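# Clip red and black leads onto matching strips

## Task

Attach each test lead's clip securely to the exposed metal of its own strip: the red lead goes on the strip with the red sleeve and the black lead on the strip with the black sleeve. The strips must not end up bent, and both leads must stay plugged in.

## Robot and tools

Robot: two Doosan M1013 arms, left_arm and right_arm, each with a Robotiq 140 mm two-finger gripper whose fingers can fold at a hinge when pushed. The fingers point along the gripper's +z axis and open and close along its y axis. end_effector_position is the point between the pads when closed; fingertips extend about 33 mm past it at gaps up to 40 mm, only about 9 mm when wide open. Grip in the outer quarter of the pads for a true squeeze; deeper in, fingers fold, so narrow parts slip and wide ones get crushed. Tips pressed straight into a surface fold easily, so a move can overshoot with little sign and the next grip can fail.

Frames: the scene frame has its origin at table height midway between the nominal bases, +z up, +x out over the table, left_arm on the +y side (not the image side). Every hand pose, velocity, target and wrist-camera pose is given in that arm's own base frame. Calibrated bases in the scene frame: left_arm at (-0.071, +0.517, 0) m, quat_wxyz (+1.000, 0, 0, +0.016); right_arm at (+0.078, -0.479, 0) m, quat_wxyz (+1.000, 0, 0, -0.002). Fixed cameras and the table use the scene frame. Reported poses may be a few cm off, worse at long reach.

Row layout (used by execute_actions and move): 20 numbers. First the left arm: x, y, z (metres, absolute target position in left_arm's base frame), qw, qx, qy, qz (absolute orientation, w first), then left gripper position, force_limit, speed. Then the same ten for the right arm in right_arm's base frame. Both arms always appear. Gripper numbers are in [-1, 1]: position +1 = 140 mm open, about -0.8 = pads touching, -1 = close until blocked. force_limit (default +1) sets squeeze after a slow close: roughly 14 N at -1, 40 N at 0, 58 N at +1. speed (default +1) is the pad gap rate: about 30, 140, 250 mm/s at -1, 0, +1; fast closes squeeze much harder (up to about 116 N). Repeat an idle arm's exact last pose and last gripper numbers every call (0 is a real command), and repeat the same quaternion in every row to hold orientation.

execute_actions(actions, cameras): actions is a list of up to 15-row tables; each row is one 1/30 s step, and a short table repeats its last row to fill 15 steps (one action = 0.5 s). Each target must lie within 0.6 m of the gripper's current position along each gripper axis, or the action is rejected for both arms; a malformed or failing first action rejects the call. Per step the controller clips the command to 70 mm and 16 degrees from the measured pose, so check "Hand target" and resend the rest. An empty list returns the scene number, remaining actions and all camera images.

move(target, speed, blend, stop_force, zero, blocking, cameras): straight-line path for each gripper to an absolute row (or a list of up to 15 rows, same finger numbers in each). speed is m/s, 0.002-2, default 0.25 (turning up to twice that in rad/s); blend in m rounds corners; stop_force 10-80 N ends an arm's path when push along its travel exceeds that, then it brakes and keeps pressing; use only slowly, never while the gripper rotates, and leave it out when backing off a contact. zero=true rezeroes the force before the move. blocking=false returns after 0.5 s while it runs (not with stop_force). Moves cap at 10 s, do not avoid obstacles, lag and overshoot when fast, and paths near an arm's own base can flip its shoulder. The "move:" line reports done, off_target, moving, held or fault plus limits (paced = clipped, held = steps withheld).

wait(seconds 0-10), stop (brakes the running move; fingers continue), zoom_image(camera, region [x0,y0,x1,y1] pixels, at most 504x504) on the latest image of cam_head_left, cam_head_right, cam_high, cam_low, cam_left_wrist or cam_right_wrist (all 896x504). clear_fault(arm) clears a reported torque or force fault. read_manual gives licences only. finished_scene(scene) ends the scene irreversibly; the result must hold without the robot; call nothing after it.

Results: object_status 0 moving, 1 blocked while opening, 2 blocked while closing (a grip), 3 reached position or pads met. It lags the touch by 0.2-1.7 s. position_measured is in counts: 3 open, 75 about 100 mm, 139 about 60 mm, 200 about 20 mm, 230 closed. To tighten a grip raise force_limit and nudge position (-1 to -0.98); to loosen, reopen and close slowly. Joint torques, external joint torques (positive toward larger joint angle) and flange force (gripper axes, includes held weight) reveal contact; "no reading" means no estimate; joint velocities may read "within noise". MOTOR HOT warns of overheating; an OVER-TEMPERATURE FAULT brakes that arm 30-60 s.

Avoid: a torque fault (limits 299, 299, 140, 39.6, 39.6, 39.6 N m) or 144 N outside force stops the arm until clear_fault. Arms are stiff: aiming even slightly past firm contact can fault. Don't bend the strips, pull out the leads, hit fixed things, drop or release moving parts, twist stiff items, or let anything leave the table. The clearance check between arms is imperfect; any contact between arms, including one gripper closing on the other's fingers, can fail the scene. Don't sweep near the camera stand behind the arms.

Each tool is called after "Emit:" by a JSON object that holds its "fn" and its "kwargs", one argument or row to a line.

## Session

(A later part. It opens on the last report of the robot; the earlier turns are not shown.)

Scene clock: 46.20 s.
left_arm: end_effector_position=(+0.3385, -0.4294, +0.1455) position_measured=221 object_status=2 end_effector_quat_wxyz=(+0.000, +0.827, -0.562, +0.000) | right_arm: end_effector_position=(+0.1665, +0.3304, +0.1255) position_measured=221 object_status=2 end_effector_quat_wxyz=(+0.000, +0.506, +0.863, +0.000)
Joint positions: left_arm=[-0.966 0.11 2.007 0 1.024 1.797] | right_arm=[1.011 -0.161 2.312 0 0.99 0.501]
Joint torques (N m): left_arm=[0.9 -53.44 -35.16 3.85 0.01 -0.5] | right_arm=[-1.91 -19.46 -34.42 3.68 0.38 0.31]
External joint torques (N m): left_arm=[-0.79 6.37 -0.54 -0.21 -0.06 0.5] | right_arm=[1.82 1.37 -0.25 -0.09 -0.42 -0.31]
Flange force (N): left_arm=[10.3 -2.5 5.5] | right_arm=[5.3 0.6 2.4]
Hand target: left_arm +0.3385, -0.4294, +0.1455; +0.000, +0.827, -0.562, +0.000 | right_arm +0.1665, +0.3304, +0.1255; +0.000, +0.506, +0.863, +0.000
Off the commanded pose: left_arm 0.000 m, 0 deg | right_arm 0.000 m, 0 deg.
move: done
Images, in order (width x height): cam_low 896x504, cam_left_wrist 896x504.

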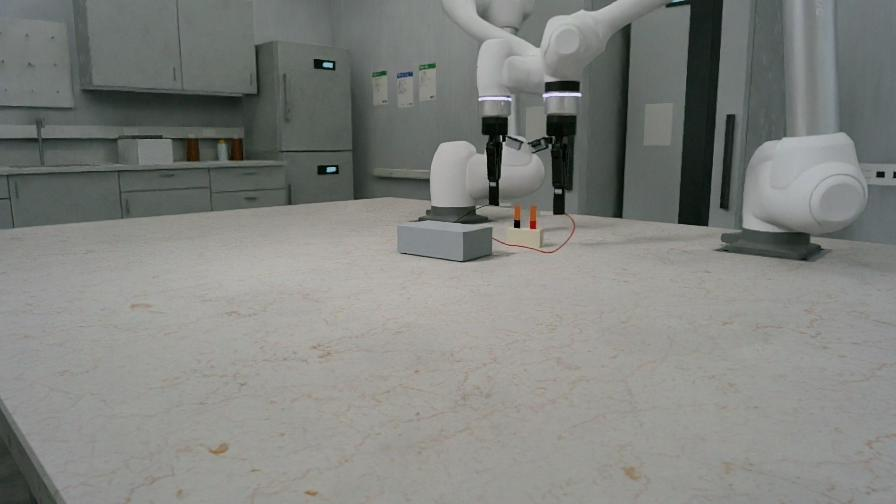

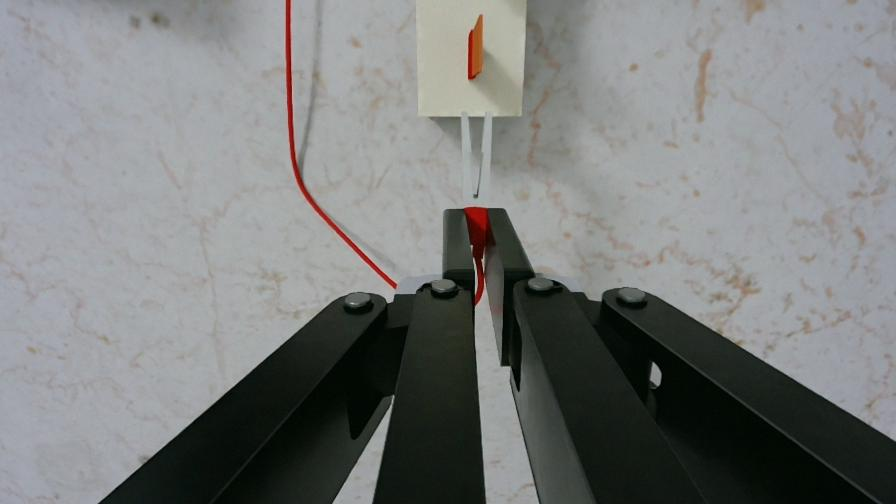

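Emit:
{"fn": "move", "kwargs": {
  "target": [
    [0.3476,-0.4522,0.1455,0,0.8274,-0.5616,0,-1,0,-1,0.1665,0.3304,0.1255,0,0.506,0.8626,0,-1,0,-1]
  ],
  "speed": 0.06,
  "cameras": ["cam_left_wrist","cam_low"]
}}

Emit:
{"fn": "zoom_image", "kwargs": {
  "camera": "cam_left_wrist",
  "region": [400, 0, 560, 210]
}}

Emit:
{"fn": "zoom_image", "kwargs": {
  "camera": "cam_low",
  "region": [480, 190, 590, 260]
}}

Scene clock: 47.90 s.
left_arm: end_effector_position=(+0.3476, -0.4522, +0.1455) position_measured=221 object_status=2 end_effector_quat_wxyz=(+0.000, +0.827, -0.562, +0.000) | right_arm: end_effector_position=(+0.1665, +0.3304, +0.1255) position_measured=221 object_status=2 end_effector_quat_wxyz=(+0.000, +0.506, +0.863, +0.000)
Joint positions: left_arm=[-0.976 0.146 1.966 0 1.03 1.787] | right_arm=[1.011 -0.161 2.312 0 0.99 0.501]
Joint torques (N m): left_arm=[1.15 -57.41 -34.93 3.87 -0.13 -0.41] | right_arm=[-1.82 -19.59 -34.29 3.73 0.41 0.35]
External joint torques (N m): left_arm=[-1.06 6.45 -0.9 -0.22 0.08 0.41] | right_arm=[1.7 1.51 -0.39 -0.14 -0.45 -0.35]
Flange force (N): left_arm=[11.1 -2.0 4.7] | right_arm=[5.2 1.2 2.4]
Hand target: left_arm +0.3476, -0.4522, +0.1455; +0.000, +0.827, -0.562, +0.000 | right_arm +0.1665, +0.3304, +0.1255; +0.000, +0.506, +0.863, +0.000
Off the commanded pose: left_arm 0.000 m, 0 deg | right_arm 0.000 m, 0 deg.
move: done
Images, in order (width x height): cam_low 896x504, cam_left_wrist 896x504.

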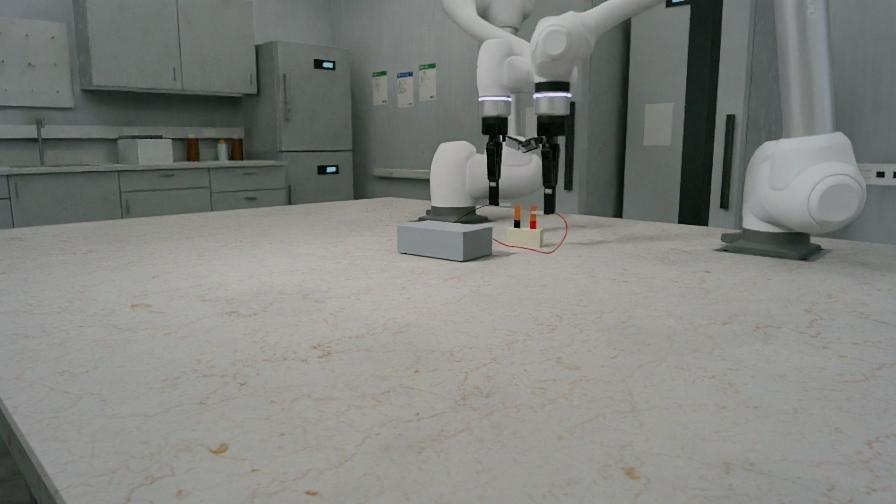

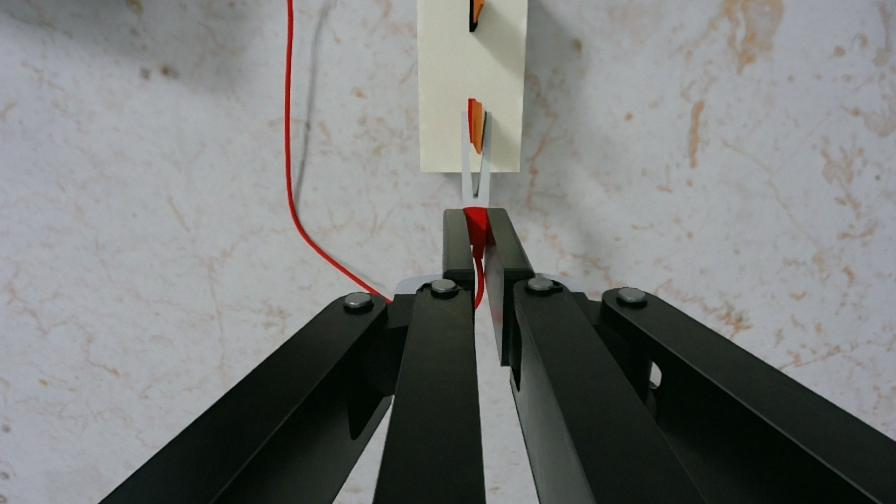

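Scaled by 2.400 from the camera's 896x504 image, which has a finer 1280x720 frame.

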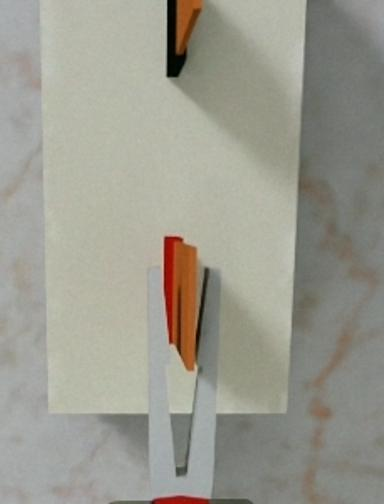

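Scaled by 4.582 from the camera's 896x504 image, which has a finer 1280x720 frame.

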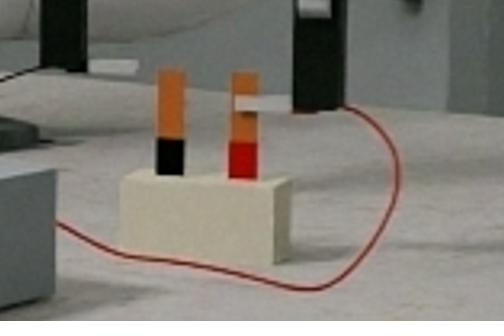

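Emit:
{"fn": "move", "kwargs": {
  "target": [
    [0.3476,-0.4522,0.1455,0,0.8274,-0.5616,0,-0.45,-1,-1,0.1665,0.3304,0.1255,0,0.506,0.8626,0,-1,0,-1]
  ],
  "speed": 0.06,
  "cameras": ["cam_left_wrist","cam_low"]
}}

Emit:
{"fn": "zoom_image", "kwargs": {
  "camera": "cam_left_wrist",
  "region": [400, 0, 560, 310]
}}

Emit:
{"fn": "zoom_image", "kwargs": {
  "camera": "cam_low",
  "region": [480, 190, 590, 260]
}}

Scene clock: 49.53 s.
left_arm: end_effector_position=(+0.3476, -0.4522, +0.1455) position_measured=186 object_status=0 end_effector_quat_wxyz=(+0.000, +0.827, -0.562, +0.000) | right_arm: end_effector_position=(+0.1665, +0.3304, +0.1255) position_measured=221 object_status=2 end_effector_quat_wxyz=(+0.000, +0.506, +0.863, +0.000)
Joint positions: left_arm=[-0.976 0.146 1.966 0 1.03 1.787] | right_arm=[1.011 -0.161 2.312 0 0.99 0.501]
Joint torques (N m): left_arm=[0.98 -57.36 -35.06 3.91 -0.1 -0.34] | right_arm=[-1.78 -19.46 -34.22 3.66 0.39 0.3]
External joint torques (N m): left_arm=[-0.89 6.46 -0.8 -0.26 0.05 0.34] | right_arm=[1.66 1.35 -0.48 -0.06 -0.43 -0.3]
Flange force (N): left_arm=[10.9 -2.1 4.9] | right_arm=[5.1 1.0 2.1]
Hand target: left_arm +0.3476, -0.4522, +0.1455; +0.000, +0.827, -0.562, +0.000 | right_arm +0.1665, +0.3304, +0.1255; +0.000, +0.506, +0.863, +0.000
Off the commanded pose: left_arm 0.000 m, 0 deg | right_arm 0.000 m, 0 deg.
move: done
Images, in order (width x height): cam_low 896x504, cam_left_wrist 896x504.

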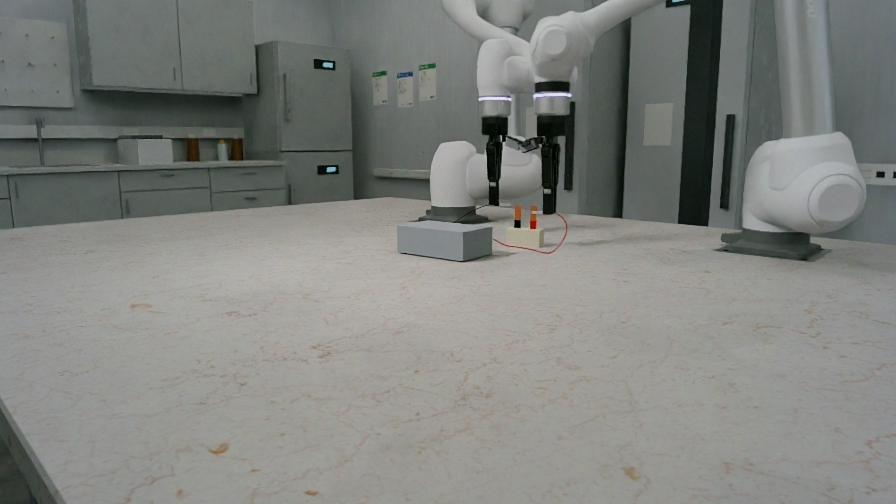

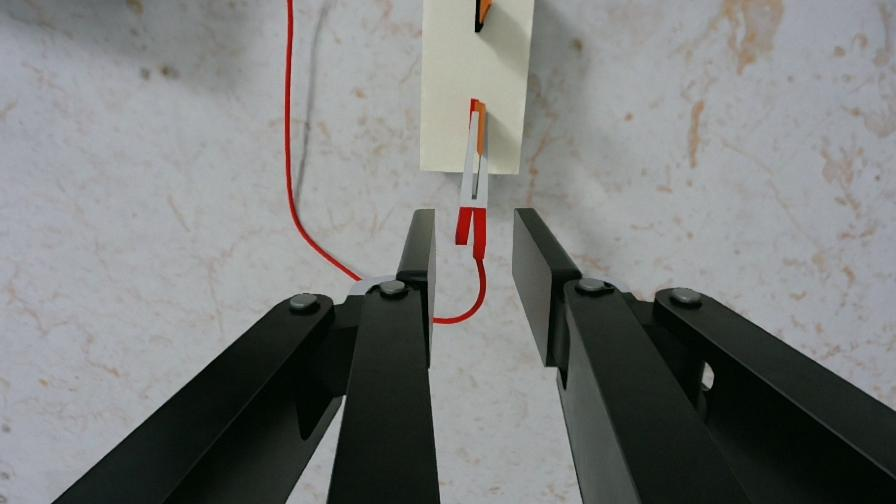

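Scaled by 1.626 from the camera's 896x504 image, which has a finer 1280x720 frame.

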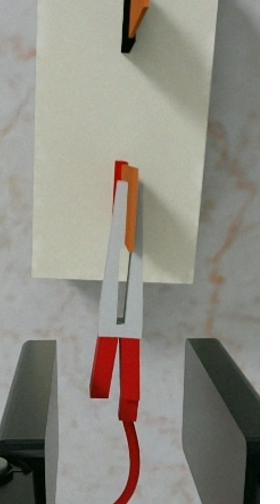

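Scaled by 4.582 from the camera's 896x504 image, which has a finer 1280x720 frame.

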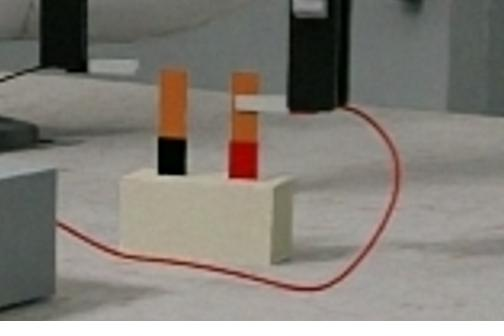

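Emit:
{"fn": "move", "kwargs": {
  "target": [
    [0.3476,-0.4522,0.235,0,0.8274,-0.5616,0,-0.45,-1,-1,0.1665,0.3304,0.1215,0,0.5096,0.8604,0,-1,0,-1],
    [0.3100,-0.3000,0.28,0,0.8274,-0.5616,0,-0.45,-1,-1,0.2695,0.4184,0.1215,0,0.5096,0.8604,0,-1,0,-1]
  ],
  "speed": [0.15,0.2],
  "blend": [0.02,0],
  "cameras": ["cam_right_wrist","cam_left_wrist","cam_low","cam_high"]
}}

Emit:
{"fn": "zoom_image", "kwargs": {
  "camera": "cam_right_wrist",
  "region": [400, 0, 560, 210]
}}

Emit:
{"fn": "zoom_image", "kwargs": {
  "camera": "cam_low",
  "region": [480, 190, 590, 260]
}}

Emit:
{"fn": "zoom_image", "kwargs": {
  "camera": "cam_high",
  "region": [500, 110, 620, 210]
}}

Scene clock: 52.70 s.
left_arm: end_effector_position=(+0.3100, -0.3000, +0.2800) position_measured=186 object_status=3 end_effector_quat_wxyz=(+0.000, +0.827, -0.562, +0.000) | right_arm: end_effector_position=(+0.2695, +0.4183, +0.1215) position_measured=221 object_status=2 end_effector_quat_wxyz=(+0.000, +0.510, +0.860, +0.000)
Joint positions: left_arm=[-0.849 -0.176 2.019 0 1.298 1.914] | right_arm=[0.929 0.059 2.116 0 0.967 0.428]
Joint torques (N m): left_arm=[1 -28.73 -39.66 4.49 -0.13 -0.55] | right_arm=[-1.73 -44.12 -33.33 3.79 0.37 0.33]
External joint torques (N m): left_arm=[-0.98 6.54 -0.59 -0.39 0.08 0.55] | right_arm=[1.65 4.16 -0.81 -0.25 -0.41 -0.33]
Flange force (N): left_arm=[11.4 -4.0 2.1] | right_arm=[6.1 5.7 4.5]
Hand target: left_arm +0.3100, -0.3000, +0.2800; +0.000, +0.827, -0.562, +0.000 | right_arm +0.2695, +0.4184, +0.1215; +0.000, +0.510, +0.860, +0.000
Off the commanded pose: left_arm 0.000 m, 0 deg | right_arm 0.000 m, 0 deg.
move: done
Images, in order (width x height): cam_high 896x504, cam_low 896x504, cam_left_wrist 896x504, cam_right_wrist 896x504.

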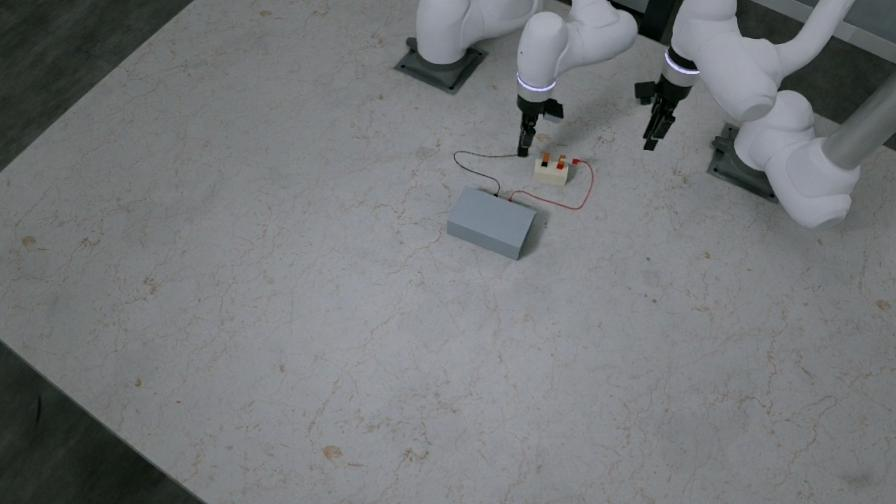

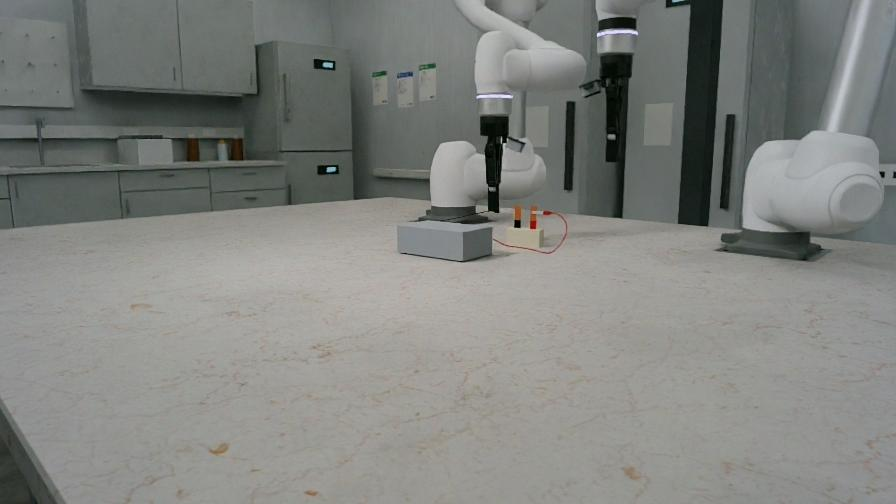

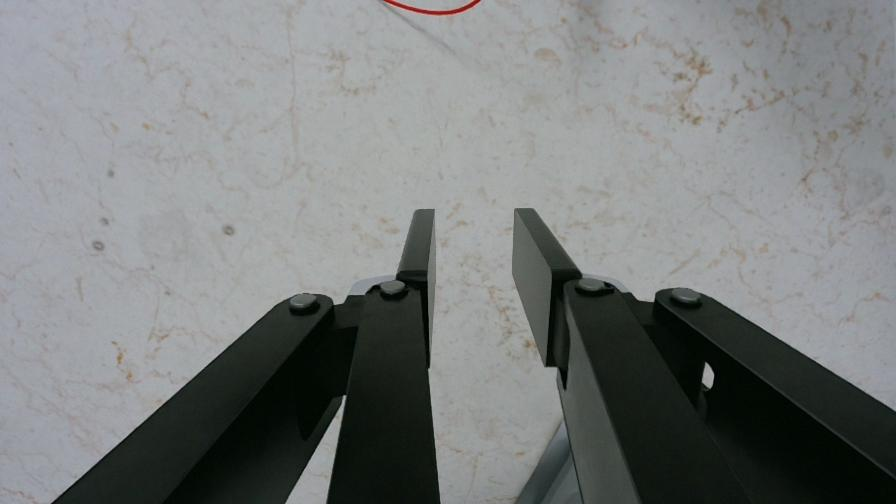

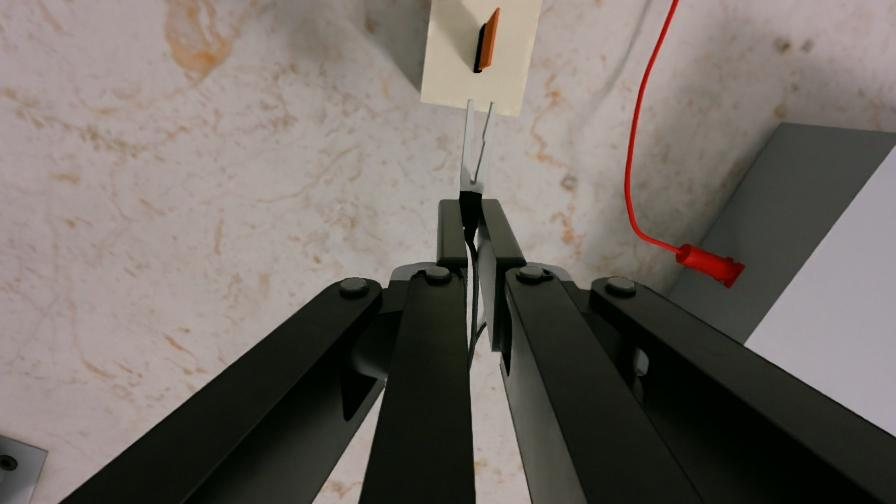

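Scaled by 2.400 from the camera's 896x504 image, which has a finer 1280x720 frame.

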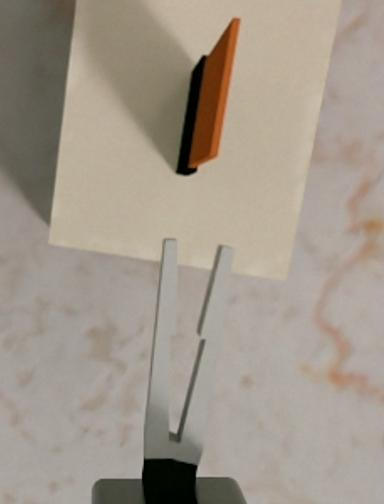

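Scaled by 4.582 from the camera's 896x504 image, which has a finer 1280x720 frame.

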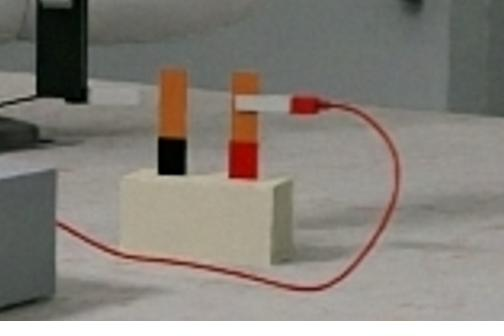

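Scaled by 4.200 from the camera's 896x504 image, which has a finer 1280x720 frame.

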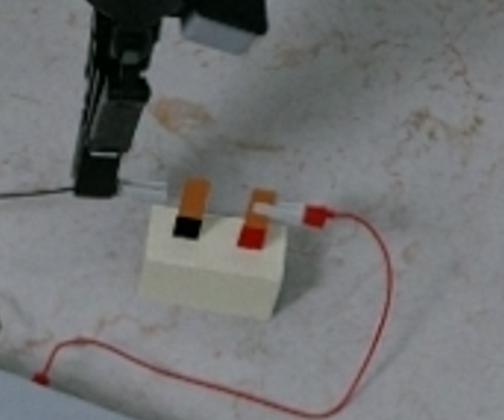

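Emit:
{"fn": "move", "kwargs": {
  "target": [
    [0.3100,-0.3000,0.28,0,0.8274,-0.5616,0,-0.45,-1,-1,0.2668,0.4158,0.1205,0,0.5319,0.8468,0,-1,0,-1],
    [0.3100,-0.3000,0.28,0,0.8274,-0.5616,0,-0.45,-1,-1,0.2583,0.4387,0.1205,0,0.5319,0.8468,0,-1,0,-1]
  ],
  "speed": [0.1,0.06],
  "blend": [0.004,0],
  "cameras": ["cam_right_wrist","cam_low"]
}}

Emit:
{"fn": "zoom_image", "kwargs": {
  "camera": "cam_right_wrist",
  "region": [400, 0, 560, 210]
}}

Emit:
{"fn": "zoom_image", "kwargs": {
  "camera": "cam_low",
  "region": [480, 190, 590, 260]
}}

Scene clock: 55.20 s.
left_arm: end_effector_position=(+0.3100, -0.3000, +0.2800) position_measured=186 object_status=3 end_effector_quat_wxyz=(+0.000, +0.827, -0.562, +0.000) | right_arm: end_effector_position=(+0.2583, +0.4387, +0.1205) position_measured=221 object_status=2 end_effector_quat_wxyz=(+0.000, +0.532, +0.847, +0.000)
Joint positions: left_arm=[-0.849 -0.176 2.019 0 1.298 1.914] | right_arm=[0.971 0.077 2.098 0 0.966 0.522]
Joint torques (N m): left_arm=[0.46 -28.02 -39.62 4.4 -0.12 -0.36] | right_arm=[-2.03 -45.03 -34.29 3.5 0.42 0.47]
External joint torques (N m): left_arm=[-0.4 5.66 -0.65 -0.3 0.07 0.36] | right_arm=[1.93 3.28 0.19 0.03 -0.46 -0.47]
Flange force (N): left_arm=[9.7 -4.3 1.6] | right_arm=[5.1 2.4 4.6]
Hand target: left_arm +0.3100, -0.3000, +0.2800; +0.000, +0.827, -0.562, +0.000 | right_arm +0.2583, +0.4387, +0.1205; +0.000, +0.532, +0.847, +0.000
Off the commanded pose: left_arm 0.000 m, 0 deg | right_arm 0.000 m, 0 deg.
move: done
Images, in order (width x height): cam_low 896x504, cam_right_wrist 896x504.

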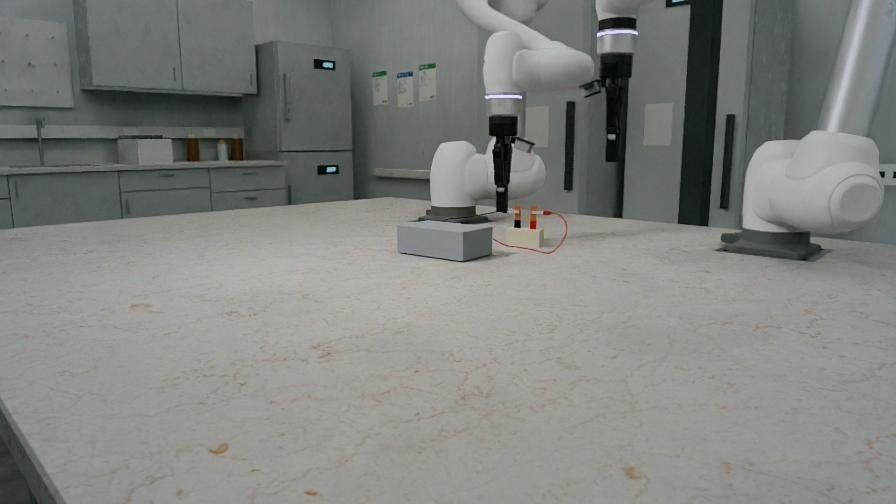

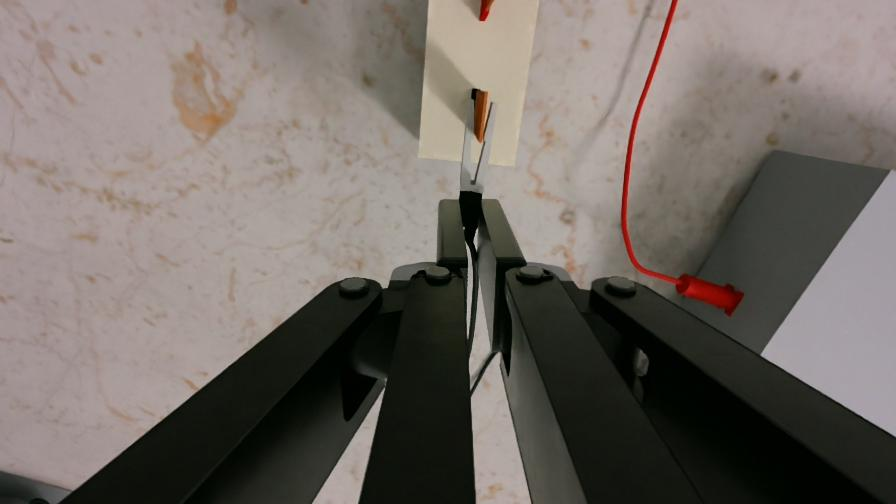

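Scaled by 2.400 from the camera's 896x504 image, which has a finer 1280x720 frame.

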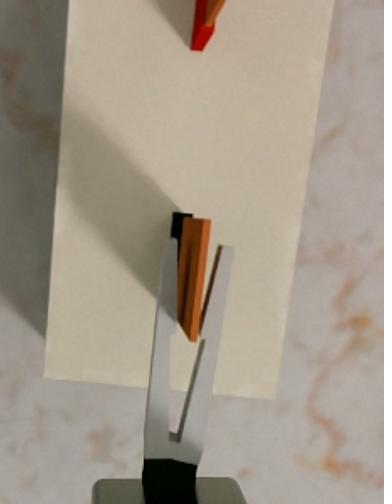

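Scaled by 4.582 from the camera's 896x504 image, which has a finer 1280x720 frame.

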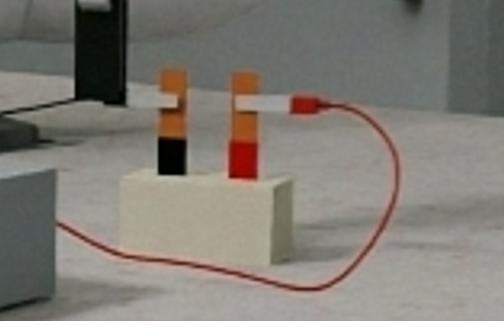

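Emit:
{"fn": "move", "kwargs": {
  "target": [
    [0.3100,-0.3000,0.28,0,0.8274,-0.5616,0,-0.45,-1,-1,0.2583,0.4387,0.1205,0,0.5319,0.8468,0,-0.45,-1,-1],
    [0.3100,-0.3000,0.28,0,0.8274,-0.5616,0,-0.45,-1,-1,0.2583,0.4387,0.22,0,0.5319,0.8468,0,-0.45,-1,-1]
  ],
  "speed": [0.1,0.15],
  "cameras": ["cam_right_wrist","cam_low","cam_high"]
}}

Emit:
{"fn": "zoom_image", "kwargs": {
  "camera": "cam_right_wrist",
  "region": [380, 0, 580, 250]
}}

Emit:
{"fn": "zoom_image", "kwargs": {
  "camera": "cam_low",
  "region": [480, 190, 590, 260]
}}

Emit:
{"fn": "zoom_image", "kwargs": {
  "camera": "cam_high",
  "region": [500, 110, 620, 210]
}}

Scene clock: 58.03 s.
left_arm: end_effector_position=(+0.3100, -0.3000, +0.2800) position_measured=186 object_status=3 end_effector_quat_wxyz=(+0.000, +0.827, -0.562, +0.000) | right_arm: end_effector_position=(+0.2583, +0.4387, +0.2199) position_measured=186 object_status=3 end_effector_quat_wxyz=(+0.000, +0.532, +0.847, +0.000)
Joint positions: left_arm=[-0.849 -0.176 2.019 0 1.298 1.914] | right_arm=[0.971 -0.01 1.985 0 1.166 0.522]
Joint torques (N m): left_arm=[0.46 -28.39 -39.58 4.37 -0.08 -0.29] | right_arm=[-2 -38.33 -37.31 4.02 0.53 0.34]
External joint torques (N m): left_arm=[-0.35 5.96 -0.68 -0.27 0.03 0.29] | right_arm=[1.95 1.48 -0.74 -0.08 -0.56 -0.34]
Flange force (N): left_arm=[10.3 -4.5 1.8] | right_arm=[4.7 1.4 1.2]
Hand target: left_arm +0.3100, -0.3000, +0.2800; +0.000, +0.827, -0.562, +0.000 | right_arm +0.2583, +0.4387, +0.2200; +0.000, +0.532, +0.847, +0.000
Off the commanded pose: left_arm 0.000 m, 0 deg | right_arm 0.000 m, 0 deg.
move: done
Images, in order (width x height): cam_high 896x504, cam_low 896x504, cam_right_wrist 896x504.

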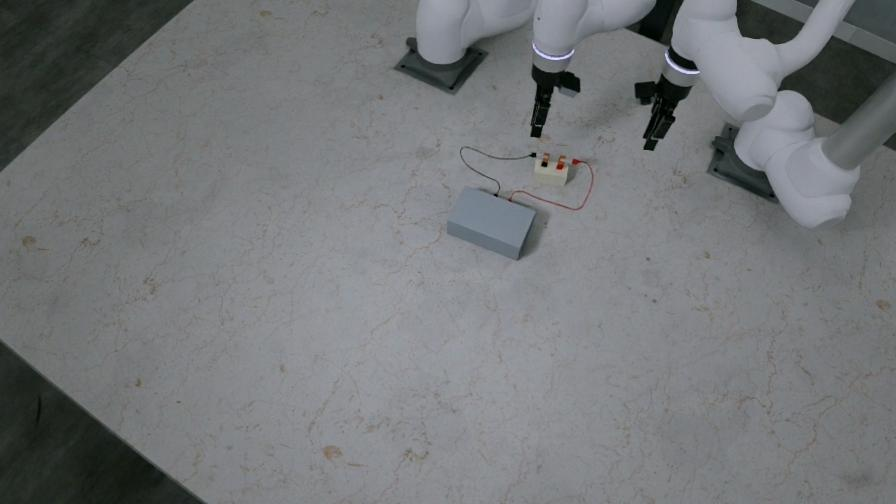

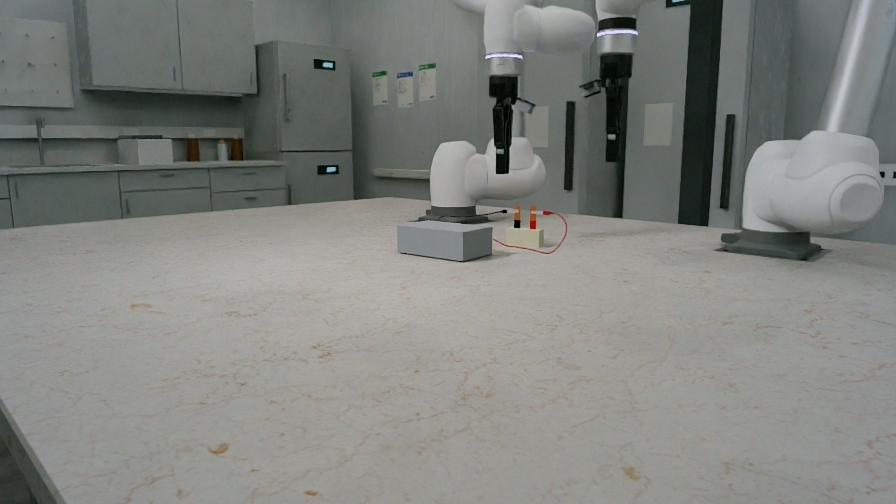

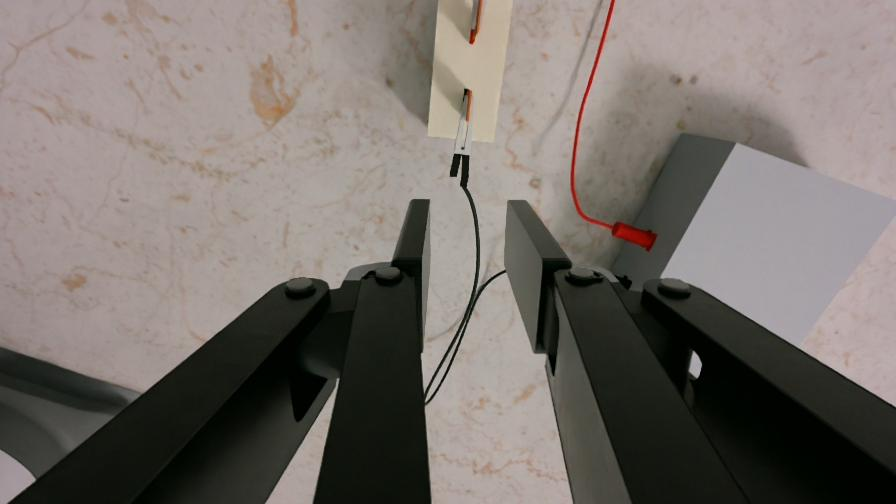

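Scaled by 2.016 from the camera's 896x504 image, which has a finer 1280x720 frame.

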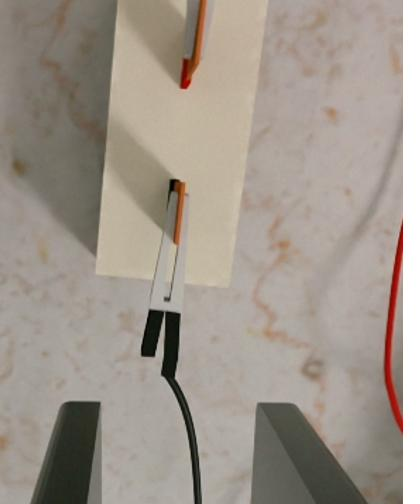

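Scaled by 4.582 from the camera's 896x504 image, which has a finer 1280x720 frame.

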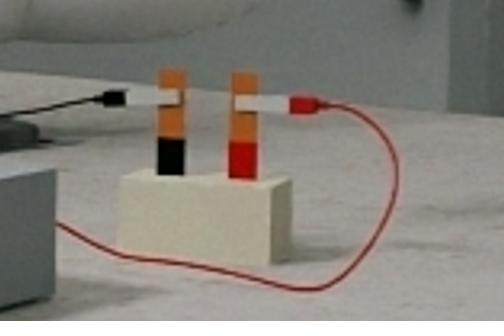

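Scaled by 4.200 from the camera's 896x504 image, which has a finer 1280x720 frame.

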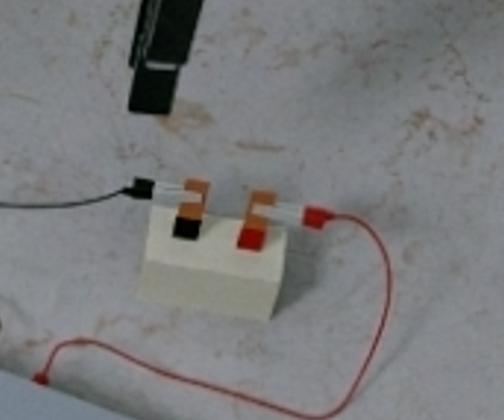

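Emit:
{"fn": "finished_scene", "kwargs": {
  "scene": 1
}}

The scene is finished: the task was done.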